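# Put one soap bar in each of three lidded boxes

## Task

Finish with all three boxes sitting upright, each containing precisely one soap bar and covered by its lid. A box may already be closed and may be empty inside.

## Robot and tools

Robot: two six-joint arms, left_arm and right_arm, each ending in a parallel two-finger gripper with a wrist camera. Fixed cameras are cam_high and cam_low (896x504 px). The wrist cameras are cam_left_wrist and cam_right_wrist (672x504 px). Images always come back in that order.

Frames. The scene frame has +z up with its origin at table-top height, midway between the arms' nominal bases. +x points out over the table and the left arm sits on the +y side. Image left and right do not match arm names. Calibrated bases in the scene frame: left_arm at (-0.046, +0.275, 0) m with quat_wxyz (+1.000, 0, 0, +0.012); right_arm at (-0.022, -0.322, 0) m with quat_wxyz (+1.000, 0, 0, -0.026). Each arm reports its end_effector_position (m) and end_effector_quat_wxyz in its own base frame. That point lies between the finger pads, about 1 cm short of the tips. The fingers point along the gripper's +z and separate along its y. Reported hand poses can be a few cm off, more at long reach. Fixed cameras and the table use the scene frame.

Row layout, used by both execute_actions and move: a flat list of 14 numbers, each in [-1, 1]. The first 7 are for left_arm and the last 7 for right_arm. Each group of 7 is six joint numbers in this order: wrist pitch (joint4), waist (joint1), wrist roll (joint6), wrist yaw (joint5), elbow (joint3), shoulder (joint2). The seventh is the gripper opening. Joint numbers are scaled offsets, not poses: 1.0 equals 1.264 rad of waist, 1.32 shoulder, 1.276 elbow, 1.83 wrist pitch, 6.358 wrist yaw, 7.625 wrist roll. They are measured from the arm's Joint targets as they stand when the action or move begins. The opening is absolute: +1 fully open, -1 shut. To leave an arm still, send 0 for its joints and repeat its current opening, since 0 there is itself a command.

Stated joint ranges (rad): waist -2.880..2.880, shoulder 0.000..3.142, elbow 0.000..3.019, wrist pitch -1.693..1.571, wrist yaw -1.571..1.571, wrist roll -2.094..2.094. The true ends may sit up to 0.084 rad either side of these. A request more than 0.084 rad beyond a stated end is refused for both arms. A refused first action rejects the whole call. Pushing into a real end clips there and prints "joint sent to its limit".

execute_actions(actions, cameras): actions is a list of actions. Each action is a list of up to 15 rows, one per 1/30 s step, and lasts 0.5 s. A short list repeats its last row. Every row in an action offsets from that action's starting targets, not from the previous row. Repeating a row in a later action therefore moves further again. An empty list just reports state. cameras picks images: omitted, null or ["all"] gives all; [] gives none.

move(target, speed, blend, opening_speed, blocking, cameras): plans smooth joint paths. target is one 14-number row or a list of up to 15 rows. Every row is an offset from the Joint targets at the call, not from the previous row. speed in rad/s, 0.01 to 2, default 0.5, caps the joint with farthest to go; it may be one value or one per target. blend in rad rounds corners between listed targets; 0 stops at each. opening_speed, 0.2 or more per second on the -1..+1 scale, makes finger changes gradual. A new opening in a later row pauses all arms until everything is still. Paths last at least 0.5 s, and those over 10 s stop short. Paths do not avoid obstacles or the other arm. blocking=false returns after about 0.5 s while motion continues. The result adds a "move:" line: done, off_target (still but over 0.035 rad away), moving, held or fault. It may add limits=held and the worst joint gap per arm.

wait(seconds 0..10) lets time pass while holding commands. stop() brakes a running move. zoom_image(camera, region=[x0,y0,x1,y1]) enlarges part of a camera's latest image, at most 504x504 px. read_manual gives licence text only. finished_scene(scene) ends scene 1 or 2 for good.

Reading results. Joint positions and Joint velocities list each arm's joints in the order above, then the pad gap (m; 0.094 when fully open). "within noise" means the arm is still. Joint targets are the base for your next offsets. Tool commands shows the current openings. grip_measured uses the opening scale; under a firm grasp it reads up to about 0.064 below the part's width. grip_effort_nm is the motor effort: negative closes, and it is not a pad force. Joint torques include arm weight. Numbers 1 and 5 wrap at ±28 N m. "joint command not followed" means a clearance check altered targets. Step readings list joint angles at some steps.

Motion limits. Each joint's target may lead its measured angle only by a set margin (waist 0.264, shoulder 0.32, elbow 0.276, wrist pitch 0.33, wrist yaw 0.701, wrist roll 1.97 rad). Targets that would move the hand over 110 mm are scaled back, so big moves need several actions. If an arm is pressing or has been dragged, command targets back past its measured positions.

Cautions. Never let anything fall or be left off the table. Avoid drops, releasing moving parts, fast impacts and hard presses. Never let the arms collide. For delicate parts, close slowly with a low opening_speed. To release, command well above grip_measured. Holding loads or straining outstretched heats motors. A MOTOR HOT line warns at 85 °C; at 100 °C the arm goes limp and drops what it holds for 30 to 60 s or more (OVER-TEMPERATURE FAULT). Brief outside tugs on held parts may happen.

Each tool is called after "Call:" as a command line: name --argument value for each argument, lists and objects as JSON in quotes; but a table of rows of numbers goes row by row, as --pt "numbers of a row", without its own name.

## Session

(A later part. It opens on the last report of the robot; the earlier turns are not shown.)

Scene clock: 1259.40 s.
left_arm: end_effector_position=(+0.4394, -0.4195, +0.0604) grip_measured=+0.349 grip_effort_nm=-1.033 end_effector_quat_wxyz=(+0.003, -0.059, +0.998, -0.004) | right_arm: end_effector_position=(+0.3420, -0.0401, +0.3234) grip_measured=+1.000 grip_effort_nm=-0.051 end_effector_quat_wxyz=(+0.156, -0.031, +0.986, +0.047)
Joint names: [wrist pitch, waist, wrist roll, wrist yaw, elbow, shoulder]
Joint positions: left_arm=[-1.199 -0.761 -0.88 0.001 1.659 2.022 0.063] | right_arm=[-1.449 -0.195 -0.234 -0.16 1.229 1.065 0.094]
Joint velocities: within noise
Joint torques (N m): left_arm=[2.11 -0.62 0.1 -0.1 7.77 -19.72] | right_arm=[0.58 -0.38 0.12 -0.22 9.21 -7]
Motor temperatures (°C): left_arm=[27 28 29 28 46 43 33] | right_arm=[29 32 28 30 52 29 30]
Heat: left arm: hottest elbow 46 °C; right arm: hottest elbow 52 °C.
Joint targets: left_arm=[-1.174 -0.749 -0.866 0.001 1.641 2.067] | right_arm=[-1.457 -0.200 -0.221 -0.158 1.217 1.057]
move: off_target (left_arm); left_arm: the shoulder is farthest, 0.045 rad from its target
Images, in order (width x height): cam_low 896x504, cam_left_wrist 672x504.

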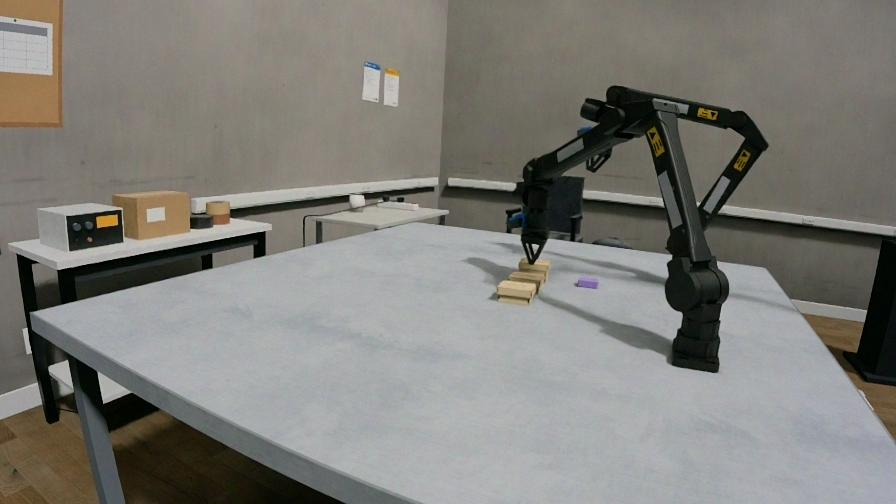

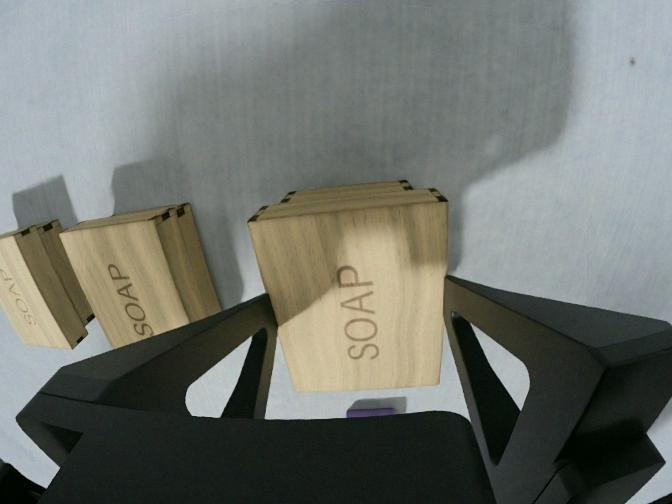

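Call:
move --pt "-0.047 -0.02 0 0 0.107 -0.062 0.2 0 0 0 0 0 0 1" --pt "-0.0443 0.001 0 0 0.0697 -0.056 0.2 0 0 0 0 0 0 1" --pt "-0.0169 0.001 0 0 0.0125 -0.0129 0.2 0 0 0 0 0 0 1" --speed 0.12 --cameras '["cam_left_wrist"]'

Call:
zoom_image --camera "cam_left_wrist" --region '[230, 140, 470, 240]'

Scene clock: 1292.37 s.
left_arm: end_effector_position=(+0.4383, -0.4172, +0.0631) grip_measured=+0.349 grip_effort_nm=-1.043 end_effector_quat_wxyz=(-0.001, -0.060, +0.998, +0.001) | right_arm: end_effector_position=(+0.3420, -0.0401, +0.3234) grip_measured=+1.000 grip_effort_nm=-0.056 end_effector_quat_wxyz=(+0.156, -0.031, +0.986, +0.047)
Joint names: [wrist pitch, waist, wrist roll, wrist yaw, elbow, shoulder]
Joint positions: left_arm=[-1.218 -0.76 -0.88 0.001 1.665 2.021 0.063] | right_arm=[-1.449 -0.195 -0.234 -0.16 1.229 1.065 0.094]
Joint velocities: within noise
Joint torques (N m): left_arm=[1.58 -0.67 0.1 -0.1 8.58 -21.07] | right_arm=[0.58 -0.44 0.12 -0.22 9.21 -7.06]
Motor temperatures (°C): left_arm=[27 28 29 28 44 40 33] | right_arm=[29 32 28 30 52 29 30]
Heat: left arm: hottest elbow 44 °C; right arm: hottest elbow 52 °C.
Joint targets: left_arm=[-1.205 -0.748 -0.866 0.001 1.656 2.050] | right_arm=[-1.457 -0.200 -0.221 -0.158 1.217 1.057]
move: done
Images, in order (width x height): cam_left_wrist 672x504.

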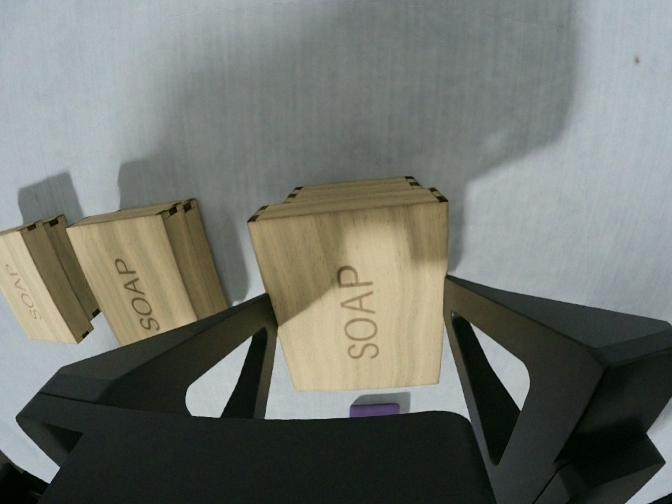

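Scaled by 2.100 from the camera's 672x504 image, which has a finer 960x720 frame.

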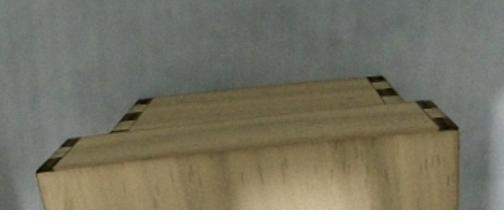

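Call:
move --target '[0.006,0.0009,0,0,-0.0118,0.0136,0.2,0,0,0,0,0,0,1]' --speed 0.06 --cameras '["cam_left_wrist"]'

Call:
zoom_image --camera "cam_left_wrist" --region '[230, 140, 470, 240]'

Scene clock: 1309.83 s.
left_arm: end_effector_position=(+0.4383, -0.4169, +0.0605) grip_measured=+0.349 grip_effort_nm=-1.038 end_effector_quat_wxyz=(-0.001, -0.060, +0.998, +0.000) | right_arm: end_effector_position=(+0.3420, -0.0401, +0.3234) grip_measured=+1.000 grip_effort_nm=-0.046 end_effector_quat_wxyz=(+0.156, -0.031, +0.986, +0.047)
Joint names: [wrist pitch, waist, wrist roll, wrist yaw, elbow, shoulder]
Joint positions: left_arm=[-1.21 -0.759 -0.879 0.001 1.66 2.022 0.063] | right_arm=[-1.449 -0.195 -0.234 -0.16 1.229 1.065 0.094]
Joint velocities: within noise
Joint torques (N m): left_arm=[1.73 -0.62 0.1 -0.11 7.79 -19.6] | right_arm=[0.58 -0.38 0.12 -0.22 9.21 -7]
Motor temperatures (°C): left_arm=[27 28 29 28 44 42 33] | right_arm=[29 32 28 30 52 29 30]
Heat: left arm: hottest elbow 44 °C; right arm: hottest elbow 52 °C.
Joint targets: left_arm=[-1.194 -0.747 -0.866 0.001 1.641 2.068] | right_arm=[-1.457 -0.200 -0.221 -0.158 1.217 1.057]
move: off_target (left_arm); left_arm: the shoulder is farthest, 0.046 rad from its target
Images, in order (width x height): cam_left_wrist 672x504.

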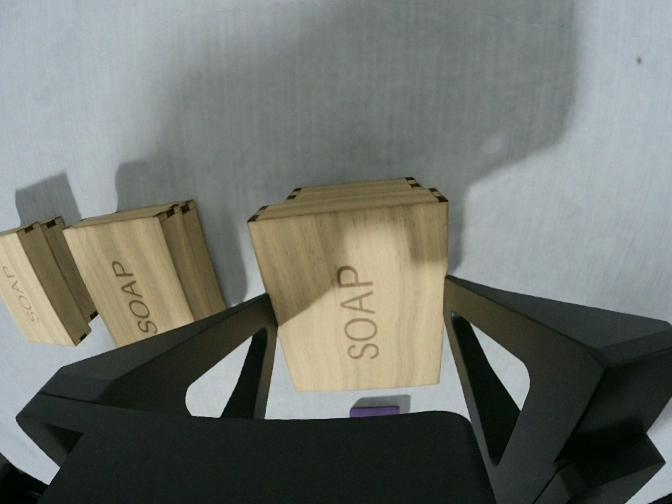

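Scaled by 2.100 from the camera's 672x504 image, which has a finer 960x720 frame.

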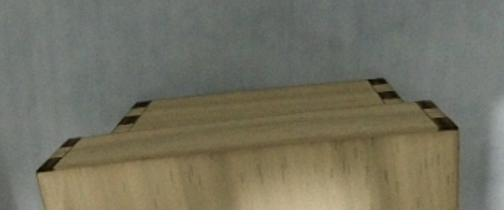

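Call:
move --target '[0.0044,0.0014,0,0,0,0.01,0.2,0,0,0,0,0,0,1]' --speed 0.03 --cameras '["cam_left_wrist"]'

Call:
zoom_image --camera "cam_left_wrist" --region '[230, 140, 470, 240]'

Scene clock: 1320.60 s.
left_arm: end_effector_position=(+0.4384, -0.4170, +0.0603) grip_measured=+0.349 grip_effort_nm=-1.048 end_effector_quat_wxyz=(-0.001, -0.060, +0.998, +0.000) | right_arm: end_effector_position=(+0.3420, -0.0401, +0.3234) grip_measured=+1.000 grip_effort_nm=-0.051 end_effector_quat_wxyz=(+0.156, -0.031, +0.986, +0.047)
Joint names: [wrist pitch, waist, wrist roll, wrist yaw, elbow, shoulder]
Joint positions: left_arm=[-1.209 -0.759 -0.879 0.001 1.66 2.022 0.063] | right_arm=[-1.449 -0.195 -0.234 -0.16 1.229 1.065 0.094]
Joint velocities: within noise
Joint torques (N m): left_arm=[2.02 -0.5 0.09 -0.11 7.77 -18.55] | right_arm=[0.58 -0.44 0.12 -0.22 9.21 -7.12]
Motor temperatures (°C): left_arm=[27 28 29 28 44 40 33] | right_arm=[29 32 28 30 52 29 30]
Heat: left arm: hottest elbow 44 °C; right arm: hottest elbow 52 °C.
Joint targets: left_arm=[-1.186 -0.745 -0.866 0.001 1.641 2.082] | right_arm=[-1.457 -0.200 -0.221 -0.158 1.217 1.057]
move: off_target (left_arm); left_arm: the shoulder is farthest, 0.059 rad from its target
Images, in order (width x height): cam_left_wrist 672x504.

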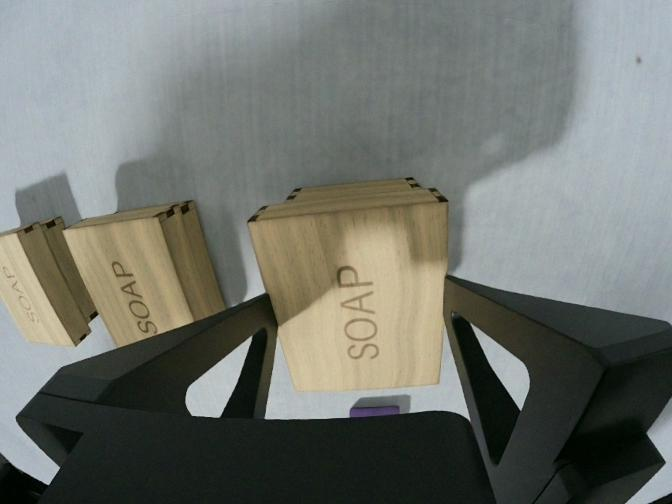

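Scaled by 2.100 from the camera's 672x504 image, which has a finer 960x720 frame.

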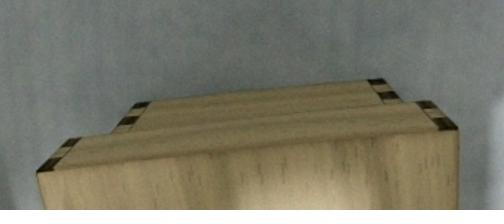

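Call:
move --pt "-0.0404 -0.02 0 0 0.109 -0.0735 0.2 0 0 0 0 0 0 1" --pt "-0.0388 0 0 0 0.0729 -0.0655 0.2 0 0 0 0 0 0 1" --pt "-0.0115 0 0 0 0.0157 -0.0223 0.2 0 0 0 0 0 0 1" --pt "-0.0033 0 0 0 0.0031 -0.0087 0.2 0 0 0 0 0 0 1" --speed '[0.12,0.12,0.12,0.05]' --cameras '["cam_left_wrist"]'

Call:
zoom_image --camera "cam_left_wrist" --region '[230, 140, 470, 240]'

Scene clock: 1367.60 s.
left_arm: end_effector_position=(+0.4408, -0.4172, +0.0602) grip_measured=+0.349 grip_effort_nm=-1.038 end_effector_quat_wxyz=(-0.001, -0.061, +0.998, -0.001) | right_arm: end_effector_position=(+0.3420, -0.0401, +0.3234) grip_measured=+1.000 grip_effort_nm=-0.051 end_effector_quat_wxyz=(+0.156, -0.031, +0.986, +0.047)
Joint names: [wrist pitch, waist, wrist roll, wrist yaw, elbow, shoulder]
Joint positions: left_arm=[-1.209 -0.756 -0.879 0.003 1.665 2.026 0.063] | right_arm=[-1.449 -0.195 -0.234 -0.16 1.229 1.065 0.094]
Joint velocities: within noise
Joint torques (N m): left_arm=[1.77 -0.67 0.09 -0.19 7.65 -19.96] | right_arm=[0.57 -0.44 0.12 -0.22 9.21 -7.06]
Motor temperatures (°C): left_arm=[27 28 29 28 43 39 33] | right_arm=[29 31 28 30 52 29 30]
Heat: left arm: hottest elbow 43 °C; right arm: hottest elbow 52 °C.
Joint targets: left_arm=[-1.192 -0.745 -0.866 0.001 1.645 2.070] | right_arm=[-1.457 -0.200 -0.221 -0.158 1.217 1.057]
move: off_target (left_arm); left_arm: the shoulder is farthest, 0.045 rad from its target
Images, in order (width x height): cam_left_wrist 672x504.

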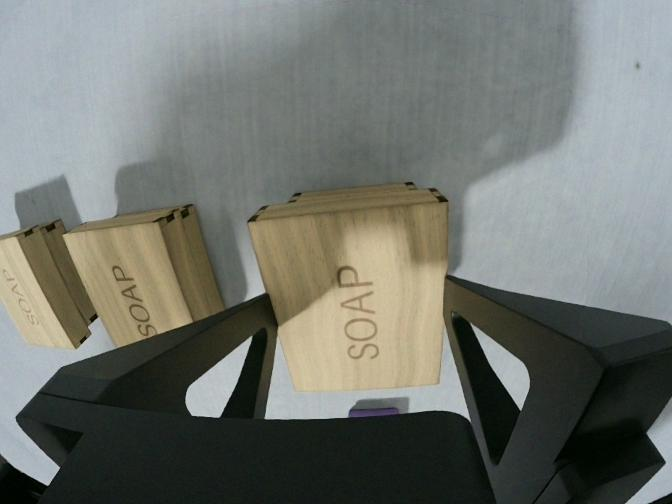

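Scaled by 2.100 from the camera's 672x504 image, which has a finer 960x720 frame.

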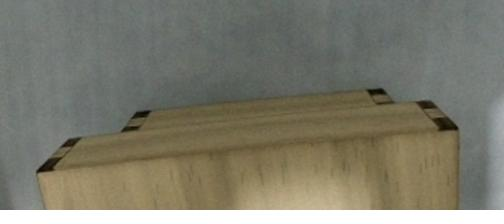

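Call:
zoom_image --camera "cam_left_wrist" --region '[240, 170, 340, 230]'

Call:
zoom_image --camera "cam_left_wrist" --region '[370, 170, 470, 230]'

Call:
zoom_image --camera "cam_low" --region '[500, 245, 560, 290]'

Call:
zoom_image --camera "cam_left_wrist" --region '[10, 170, 230, 335]'

Scaled by 5.040 from the camera's 672x504 image, which has a finer 960x720 frame.

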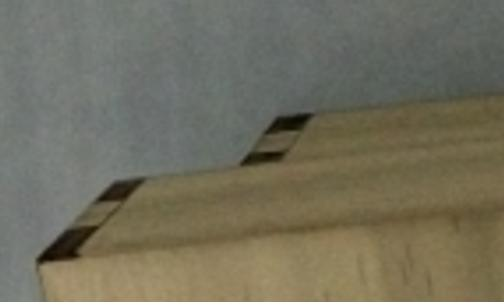

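Scaled by 5.040 from the camera's 672x504 image, which has a finer 960x720 frame.

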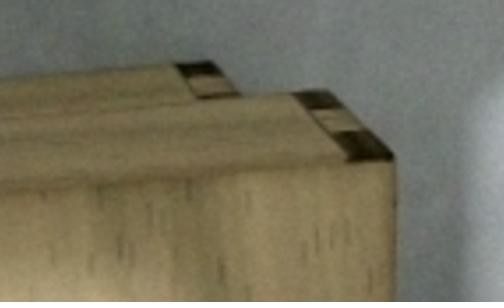

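This scene's latest camera images include none from cam_low. They are from: cam_left_wrist. cam_low's image comes with the result of a call that names it in "cameras".

Scaled by 2.291 from the camera's 672x504 image, which has a finer 960x720 frame.

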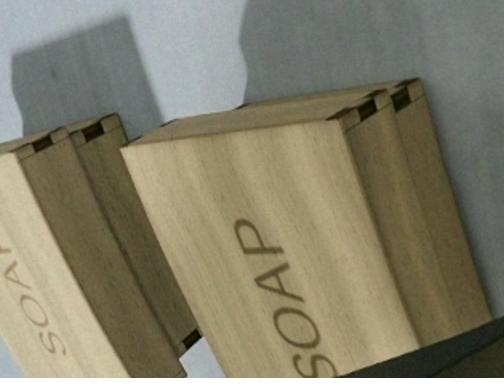

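Call:
move --pt "-0.0383 -0.0198 0 0 0.1097 -0.0621 0.2 0 0 0 0 0 0 1" --pt "-0.0366 -0.002 0 0 0.0737 -0.0542 0.2 0 0 0 0 0 0 1" --pt "-0.0093 -0.002 0 0 0.0165 -0.011 0.2 0 0 0 0 0 0 1" --pt "-0.0011 -0.002 0 0 0.0039 0.0027 0.2 0 0 0 0 0 0 1" --speed '[0.12,0.12,0.12,0.05]' --cameras '["cam_left_wrist"]'

Call:
zoom_image --camera "cam_left_wrist" --region '[240, 170, 340, 230]'

Call:
zoom_image --camera "cam_left_wrist" --region '[370, 170, 470, 230]'

Scene clock: 1444.00 s.
left_arm: end_effector_position=(+0.4388, -0.4167, +0.0498) grip_measured=+0.349 grip_effort_nm=-1.038 end_effector_quat_wxyz=(-0.006, -0.060, +0.998, +0.004) | right_arm: end_effector_position=(+0.3420, -0.0401, +0.3234) grip_measured=+1.000 grip_effort_nm=-0.056 end_effector_quat_wxyz=(+0.156, -0.031, +0.986, +0.047)
Joint names: [wrist pitch, waist, wrist roll, wrist yaw, elbow, shoulder]
Joint positions: left_arm=[-1.205 -0.758 -0.878 0.003 1.661 2.041 0.063] | right_arm=[-1.449 -0.195 -0.234 -0.16 1.229 1.065 0.094]
Joint velocities: within noise
Joint torques (N m): left_arm=[1.51 -0.85 0.08 -0.2 8.39 -21.13] | right_arm=[0.57 -0.38 0.12 -0.22 9.21 -7.06]
Motor temperatures (°C): left_arm=[27 28 29 28 42 41 34] | right_arm=[29 31 28 30 52 29 30]
Heat: left arm: hottest elbow 42 °C; right arm: hottest elbow 52 °C.
Joint targets: left_arm=[-1.194 -0.748 -0.866 0.001 1.650 2.074] | right_arm=[-1.457 -0.200 -0.221 -0.158 1.217 1.057]
move: done
Images, in order (width x height): cam_left_wrist 672x504.

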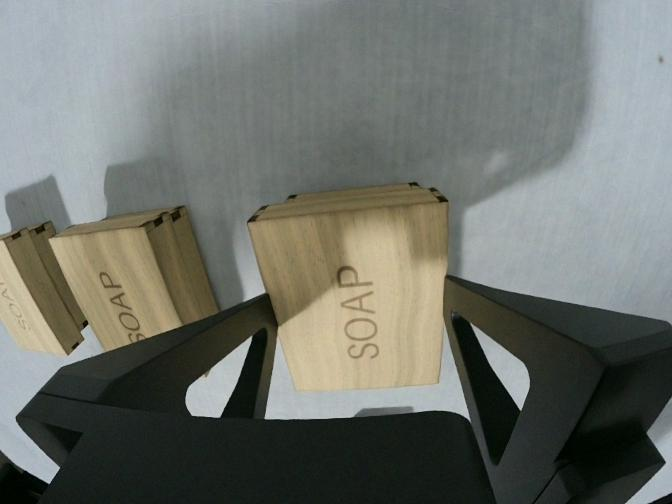

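Scaled by 5.040 from the camera's 672x504 image, which has a finer 960x720 frame.

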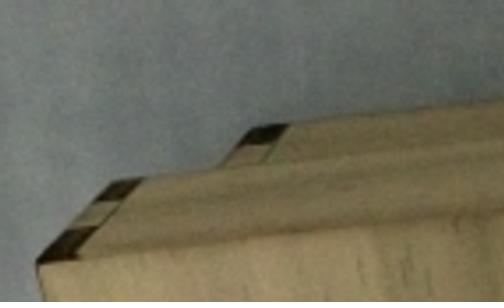

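Scaled by 5.040 from the camera's 672x504 image, which has a finer 960x720 frame.

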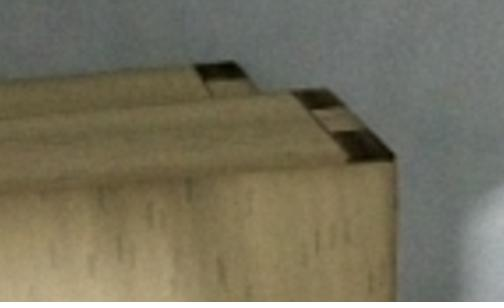

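Call:
move --target '[0.0125,0,0,0,-0.0063,0.0055,0.2,0,0,0,0,0,0,1]' --speed 0.05 --cameras '["cam_low"]'

Call:
zoom_image --camera "cam_low" --region '[490, 250, 570, 310]'

Scene clock: 1454.23 s.
left_arm: end_effector_position=(+0.4401, -0.4179, +0.0460) grip_measured=+0.349 grip_effort_nm=-1.038 end_effector_quat_wxyz=(-0.003, -0.060, +0.998, +0.001) | right_arm: end_effector_position=(+0.3420, -0.0401, +0.3234) grip_measured=+1.000 grip_effort_nm=-0.051 end_effector_quat_wxyz=(+0.156, -0.031, +0.986, +0.047)
Joint names: [wrist pitch, waist, wrist roll, wrist yaw, elbow, shoulder]
Joint positions: left_arm=[-1.187 -0.758 -0.878 0.003 1.655 2.044 0.063] | right_arm=[-1.449 -0.195 -0.234 -0.16 1.229 1.065 0.094]
Joint velocities: within noise
Joint torques (N m): left_arm=[1.73 -0.79 0.08 -0.2 8.23 -20.66] | right_arm=[0.58 -0.44 0.12 -0.22 9.21 -7.06]
Motor temperatures (°C): left_arm=[27 28 29 28 43 40 34] | right_arm=[29 31 28 30 52 29 30]
Heat: left arm: hottest elbow 43 °C; right arm: hottest elbow 52 °C.
Joint targets: left_arm=[-1.171 -0.748 -0.866 0.001 1.642 2.081] | right_arm=[-1.457 -0.200 -0.221 -0.158 1.217 1.057]
move: off_target (left_arm); left_arm: the shoulder is farthest, 0.038 rad from its target
Images, in order (width x height): cam_low 896x504.

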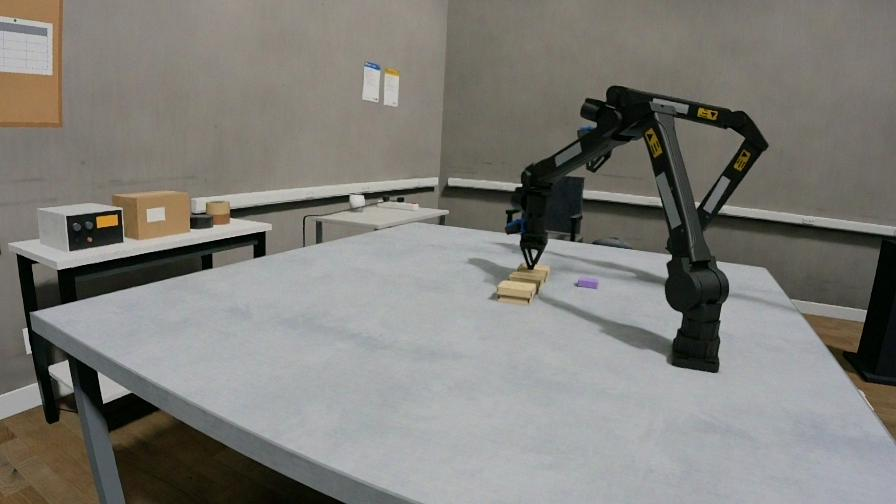

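Scaled by 6.300 from the camera's 896x504 image, which has a finer 1280x720 frame.

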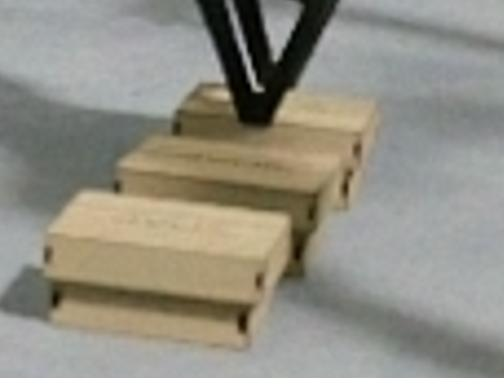

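Call:
move --target '[0.003,0,0,0,-0.004,0.006,0.2,0,0,0,0,0,0,1]' --speed 0.05 --cameras '[]'

Scene clock: 1463.13 s.
left_arm: end_effector_position=(+0.4403, -0.4181, +0.0455) grip_measured=+0.349 grip_effort_nm=-1.033 end_effector_quat_wxyz=(-0.002, -0.060, +0.998, +0.000) | right_arm: end_effector_position=(+0.3420, -0.0401, +0.3234) grip_measured=+1.000 grip_effort_nm=-0.056 end_effector_quat_wxyz=(+0.156, -0.031, +0.986, +0.047)
Joint names: [wrist pitch, waist, wrist roll, wrist yaw, elbow, shoulder]
Joint positions: left_arm=[-1.184 -0.758 -0.878 0.003 1.653 2.044 0.063] | right_arm=[-1.449 -0.195 -0.234 -0.16 1.229 1.065 0.094]
Joint velocities: within noise
Joint torques (N m): left_arm=[1.77 -0.73 0.08 -0.2 7.84 -19.96] | right_arm=[0.58 -0.38 0.12 -0.22 9.22 -7.06]
Motor temperatures (°C): left_arm=[27 28 29 28 43 41 34] | right_arm=[29 31 28 30 52 29 30]
Heat: left arm: hottest elbow 43 °C; right arm: hottest elbow 52 °C.
Joint targets: left_arm=[-1.166 -0.748 -0.866 0.001 1.637 2.089] | right_arm=[-1.457 -0.200 -0.221 -0.158 1.217 1.057]
move: off_target (left_arm); left_arm: the shoulder is farthest, 0.045 rad from its target
No camera images: "cameras" was empty.

Call:
move --target '[0,0,0,0,0.003,-0.006,0.6,0,0,0,0,0,0,1]' --opening_speed 0.3 --cameras '[]'

Call:
move --pt "0 0 0 0 0.047 0 0.6 0 0 0 0 0 0 1" --pt "-0.11 0 0 0 0.187 -0.095 0.6 0 0 0 0 0 0 1" --speed 0.15

Call:
zoom_image --camera "cam_low" --region '[490, 250, 570, 310]'

Call:
zoom_image --camera "cam_high" --region '[350, 180, 500, 300]'

Scene clock: 1473.77 s.
left_arm: end_effector_position=(+0.4405, -0.4182, +0.0429) grip_measured=+0.596 grip_effort_nm=0.134 end_effector_quat_wxyz=(-0.002, -0.060, +0.998, +0.000) | right_arm: end_effector_position=(+0.3420, -0.0401, +0.3234) grip_measured=+1.000 grip_effort_nm=-0.051 end_effector_quat_wxyz=(+0.156, -0.031, +0.986, +0.047)
Joint names: [wrist pitch, waist, wrist roll, wrist yaw, elbow, shoulder]
Joint positions: left_arm=[-1.178 -0.758 -0.878 0.003 1.651 2.047 0.075] | right_arm=[-1.449 -0.195 -0.234 -0.16 1.229 1.065 0.094]
Joint velocities: within noise
Joint torques (N m): left_arm=[1.58 -0.79 0.08 -0.2 8.4 -20.95] | right_arm=[0.58 -0.38 0.12 -0.22 9.21 -7.06]
Motor temperatures (°C): left_arm=[27 28 29 28 42 42 34] | right_arm=[29 31 28 30 52 29 30]
Heat: left arm: hottest shoulder 42 °C; right arm: hottest elbow 52 °C.
Joint targets: left_arm=[-1.166 -0.748 -0.866 0.000 1.641 2.081] | right_arm=[-1.457 -0.200 -0.221 -0.158 1.217 1.057]
move: done
No camera images: "cameras" was empty.

Scene clock: 1476.07 s.
left_arm: end_effector_position=(+0.4555, -0.4323, +0.1543) grip_measured=+0.597 grip_effort_nm=0.129 end_effector_quat_wxyz=(+0.024, -0.060, +0.997, -0.028) | right_arm: end_effector_position=(+0.3420, -0.0401, +0.3234) grip_measured=+1.000 grip_effort_nm=-0.046 end_effector_quat_wxyz=(+0.156, -0.031, +0.986, +0.047)
Joint names: [wrist pitch, waist, wrist roll, wrist yaw, elbow, shoulder]
Joint positions: left_arm=[-1.355 -0.758 -0.878 0.003 1.829 1.97 0.075] | right_arm=[-1.449 -0.195 -0.234 -0.16 1.229 1.065 0.094]
Joint velocities: within noise
Joint torques (N m): left_arm=[0.73 -0.79 0.08 -0.19 14.82 -25.11] | right_arm=[0.58 -0.44 0.12 -0.22 9.2 -7.06]
Motor temperatures (°C): left_arm=[27 28 29 28 43 42 33] | right_arm=[29 31 28 30 52 29 30]
Heat: left arm: hottest elbow 43 °C; right arm: hottest elbow 52 °C.
Joint targets: left_arm=[-1.367 -0.748 -0.866 0.001 1.879 1.956] | right_arm=[-1.457 -0.200 -0.221 -0.158 1.217 1.057]
move: off_target (left_arm); left_arm: the elbow is farthest, 0.051 rad from its target

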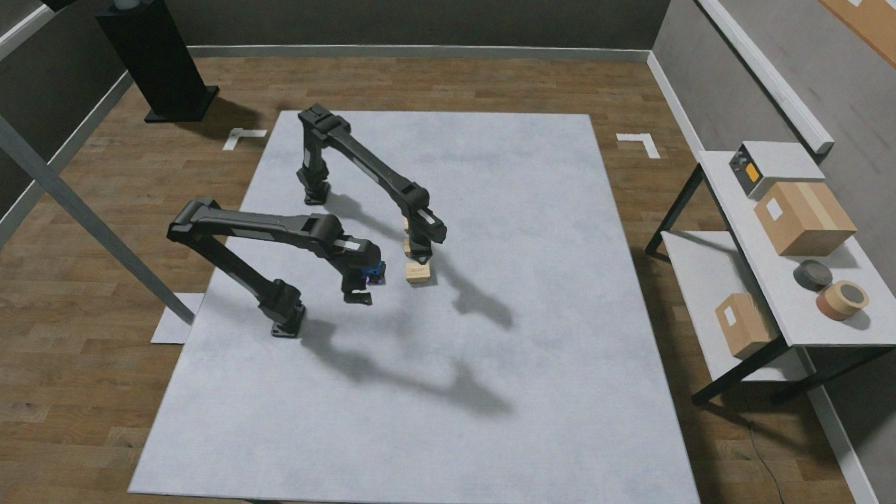

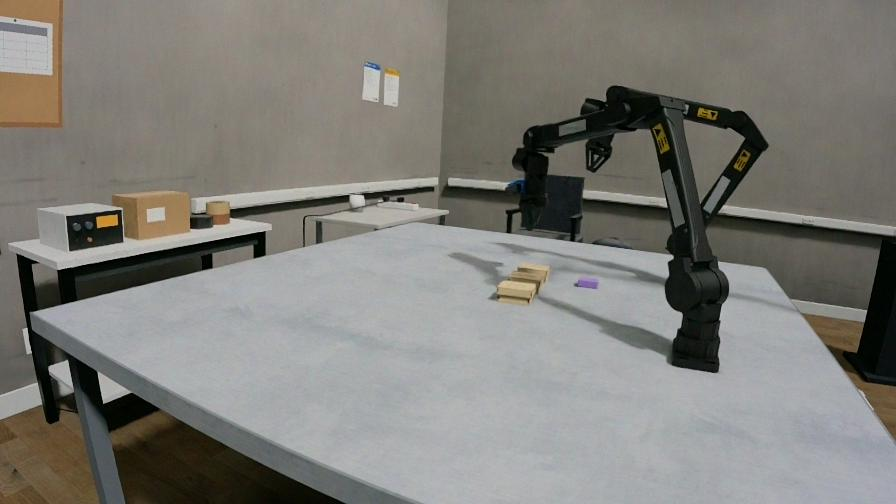

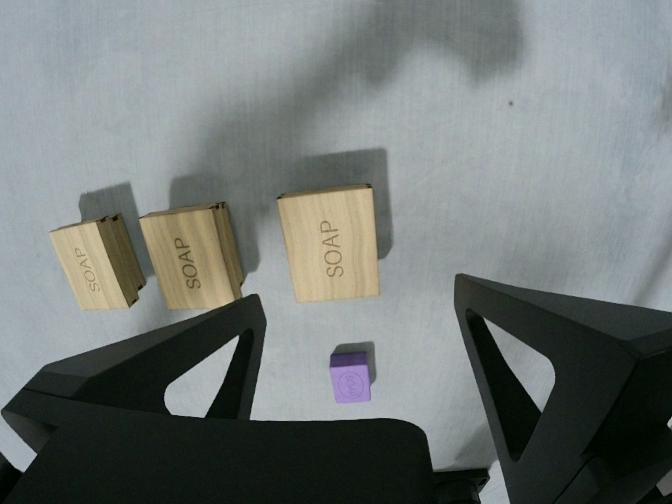

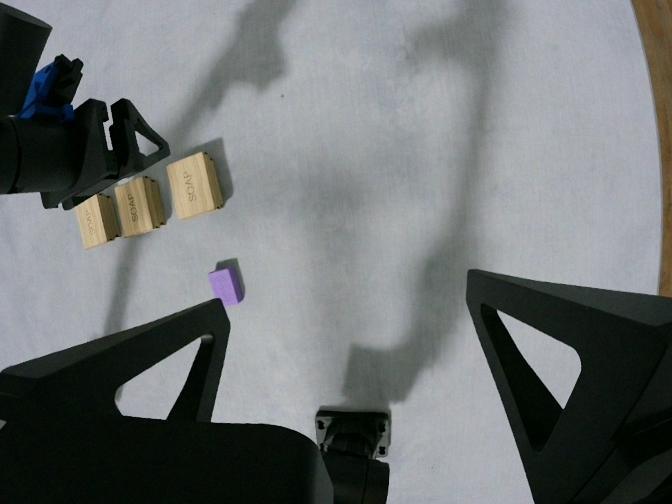

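Scaled by 6.300 from the camera's 896x504 image, which has a finer 1280x720 frame.

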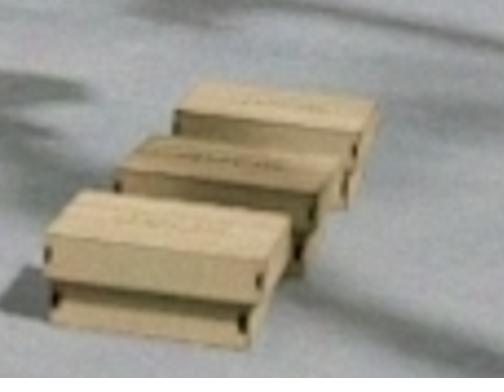

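Scaled by 3.360 from the camera's 896x504 image, which has a finer 1280x720 frame.

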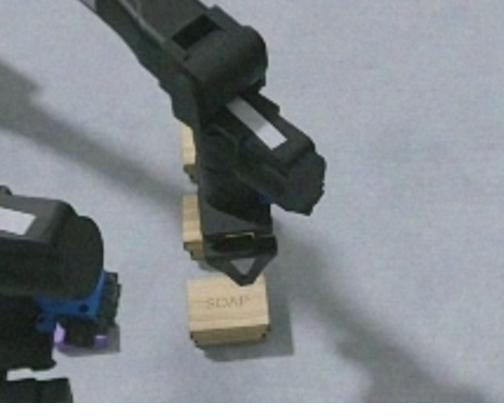

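Call:
zoom_image --camera "cam_left_wrist" --region '[40, 160, 400, 320]'

Call:
zoom_image --camera "cam_right_wrist" --region '[70, 130, 240, 260]'

Scaled by 1.400 from the camera's 672x504 image, which has a finer 960x720 frame.

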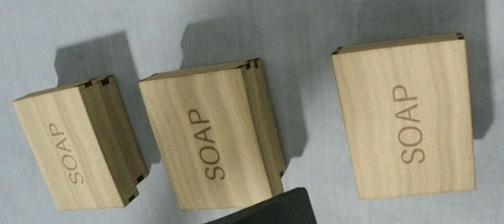

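Scaled by 2.965 from the camera's 672x504 image, which has a finer 960x720 frame.

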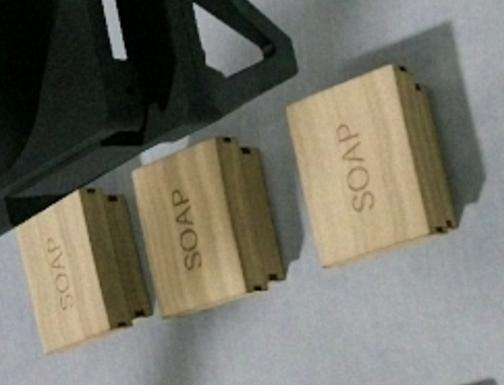

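Call:
finished_scene --scene 2

The scene is finished: the task was done.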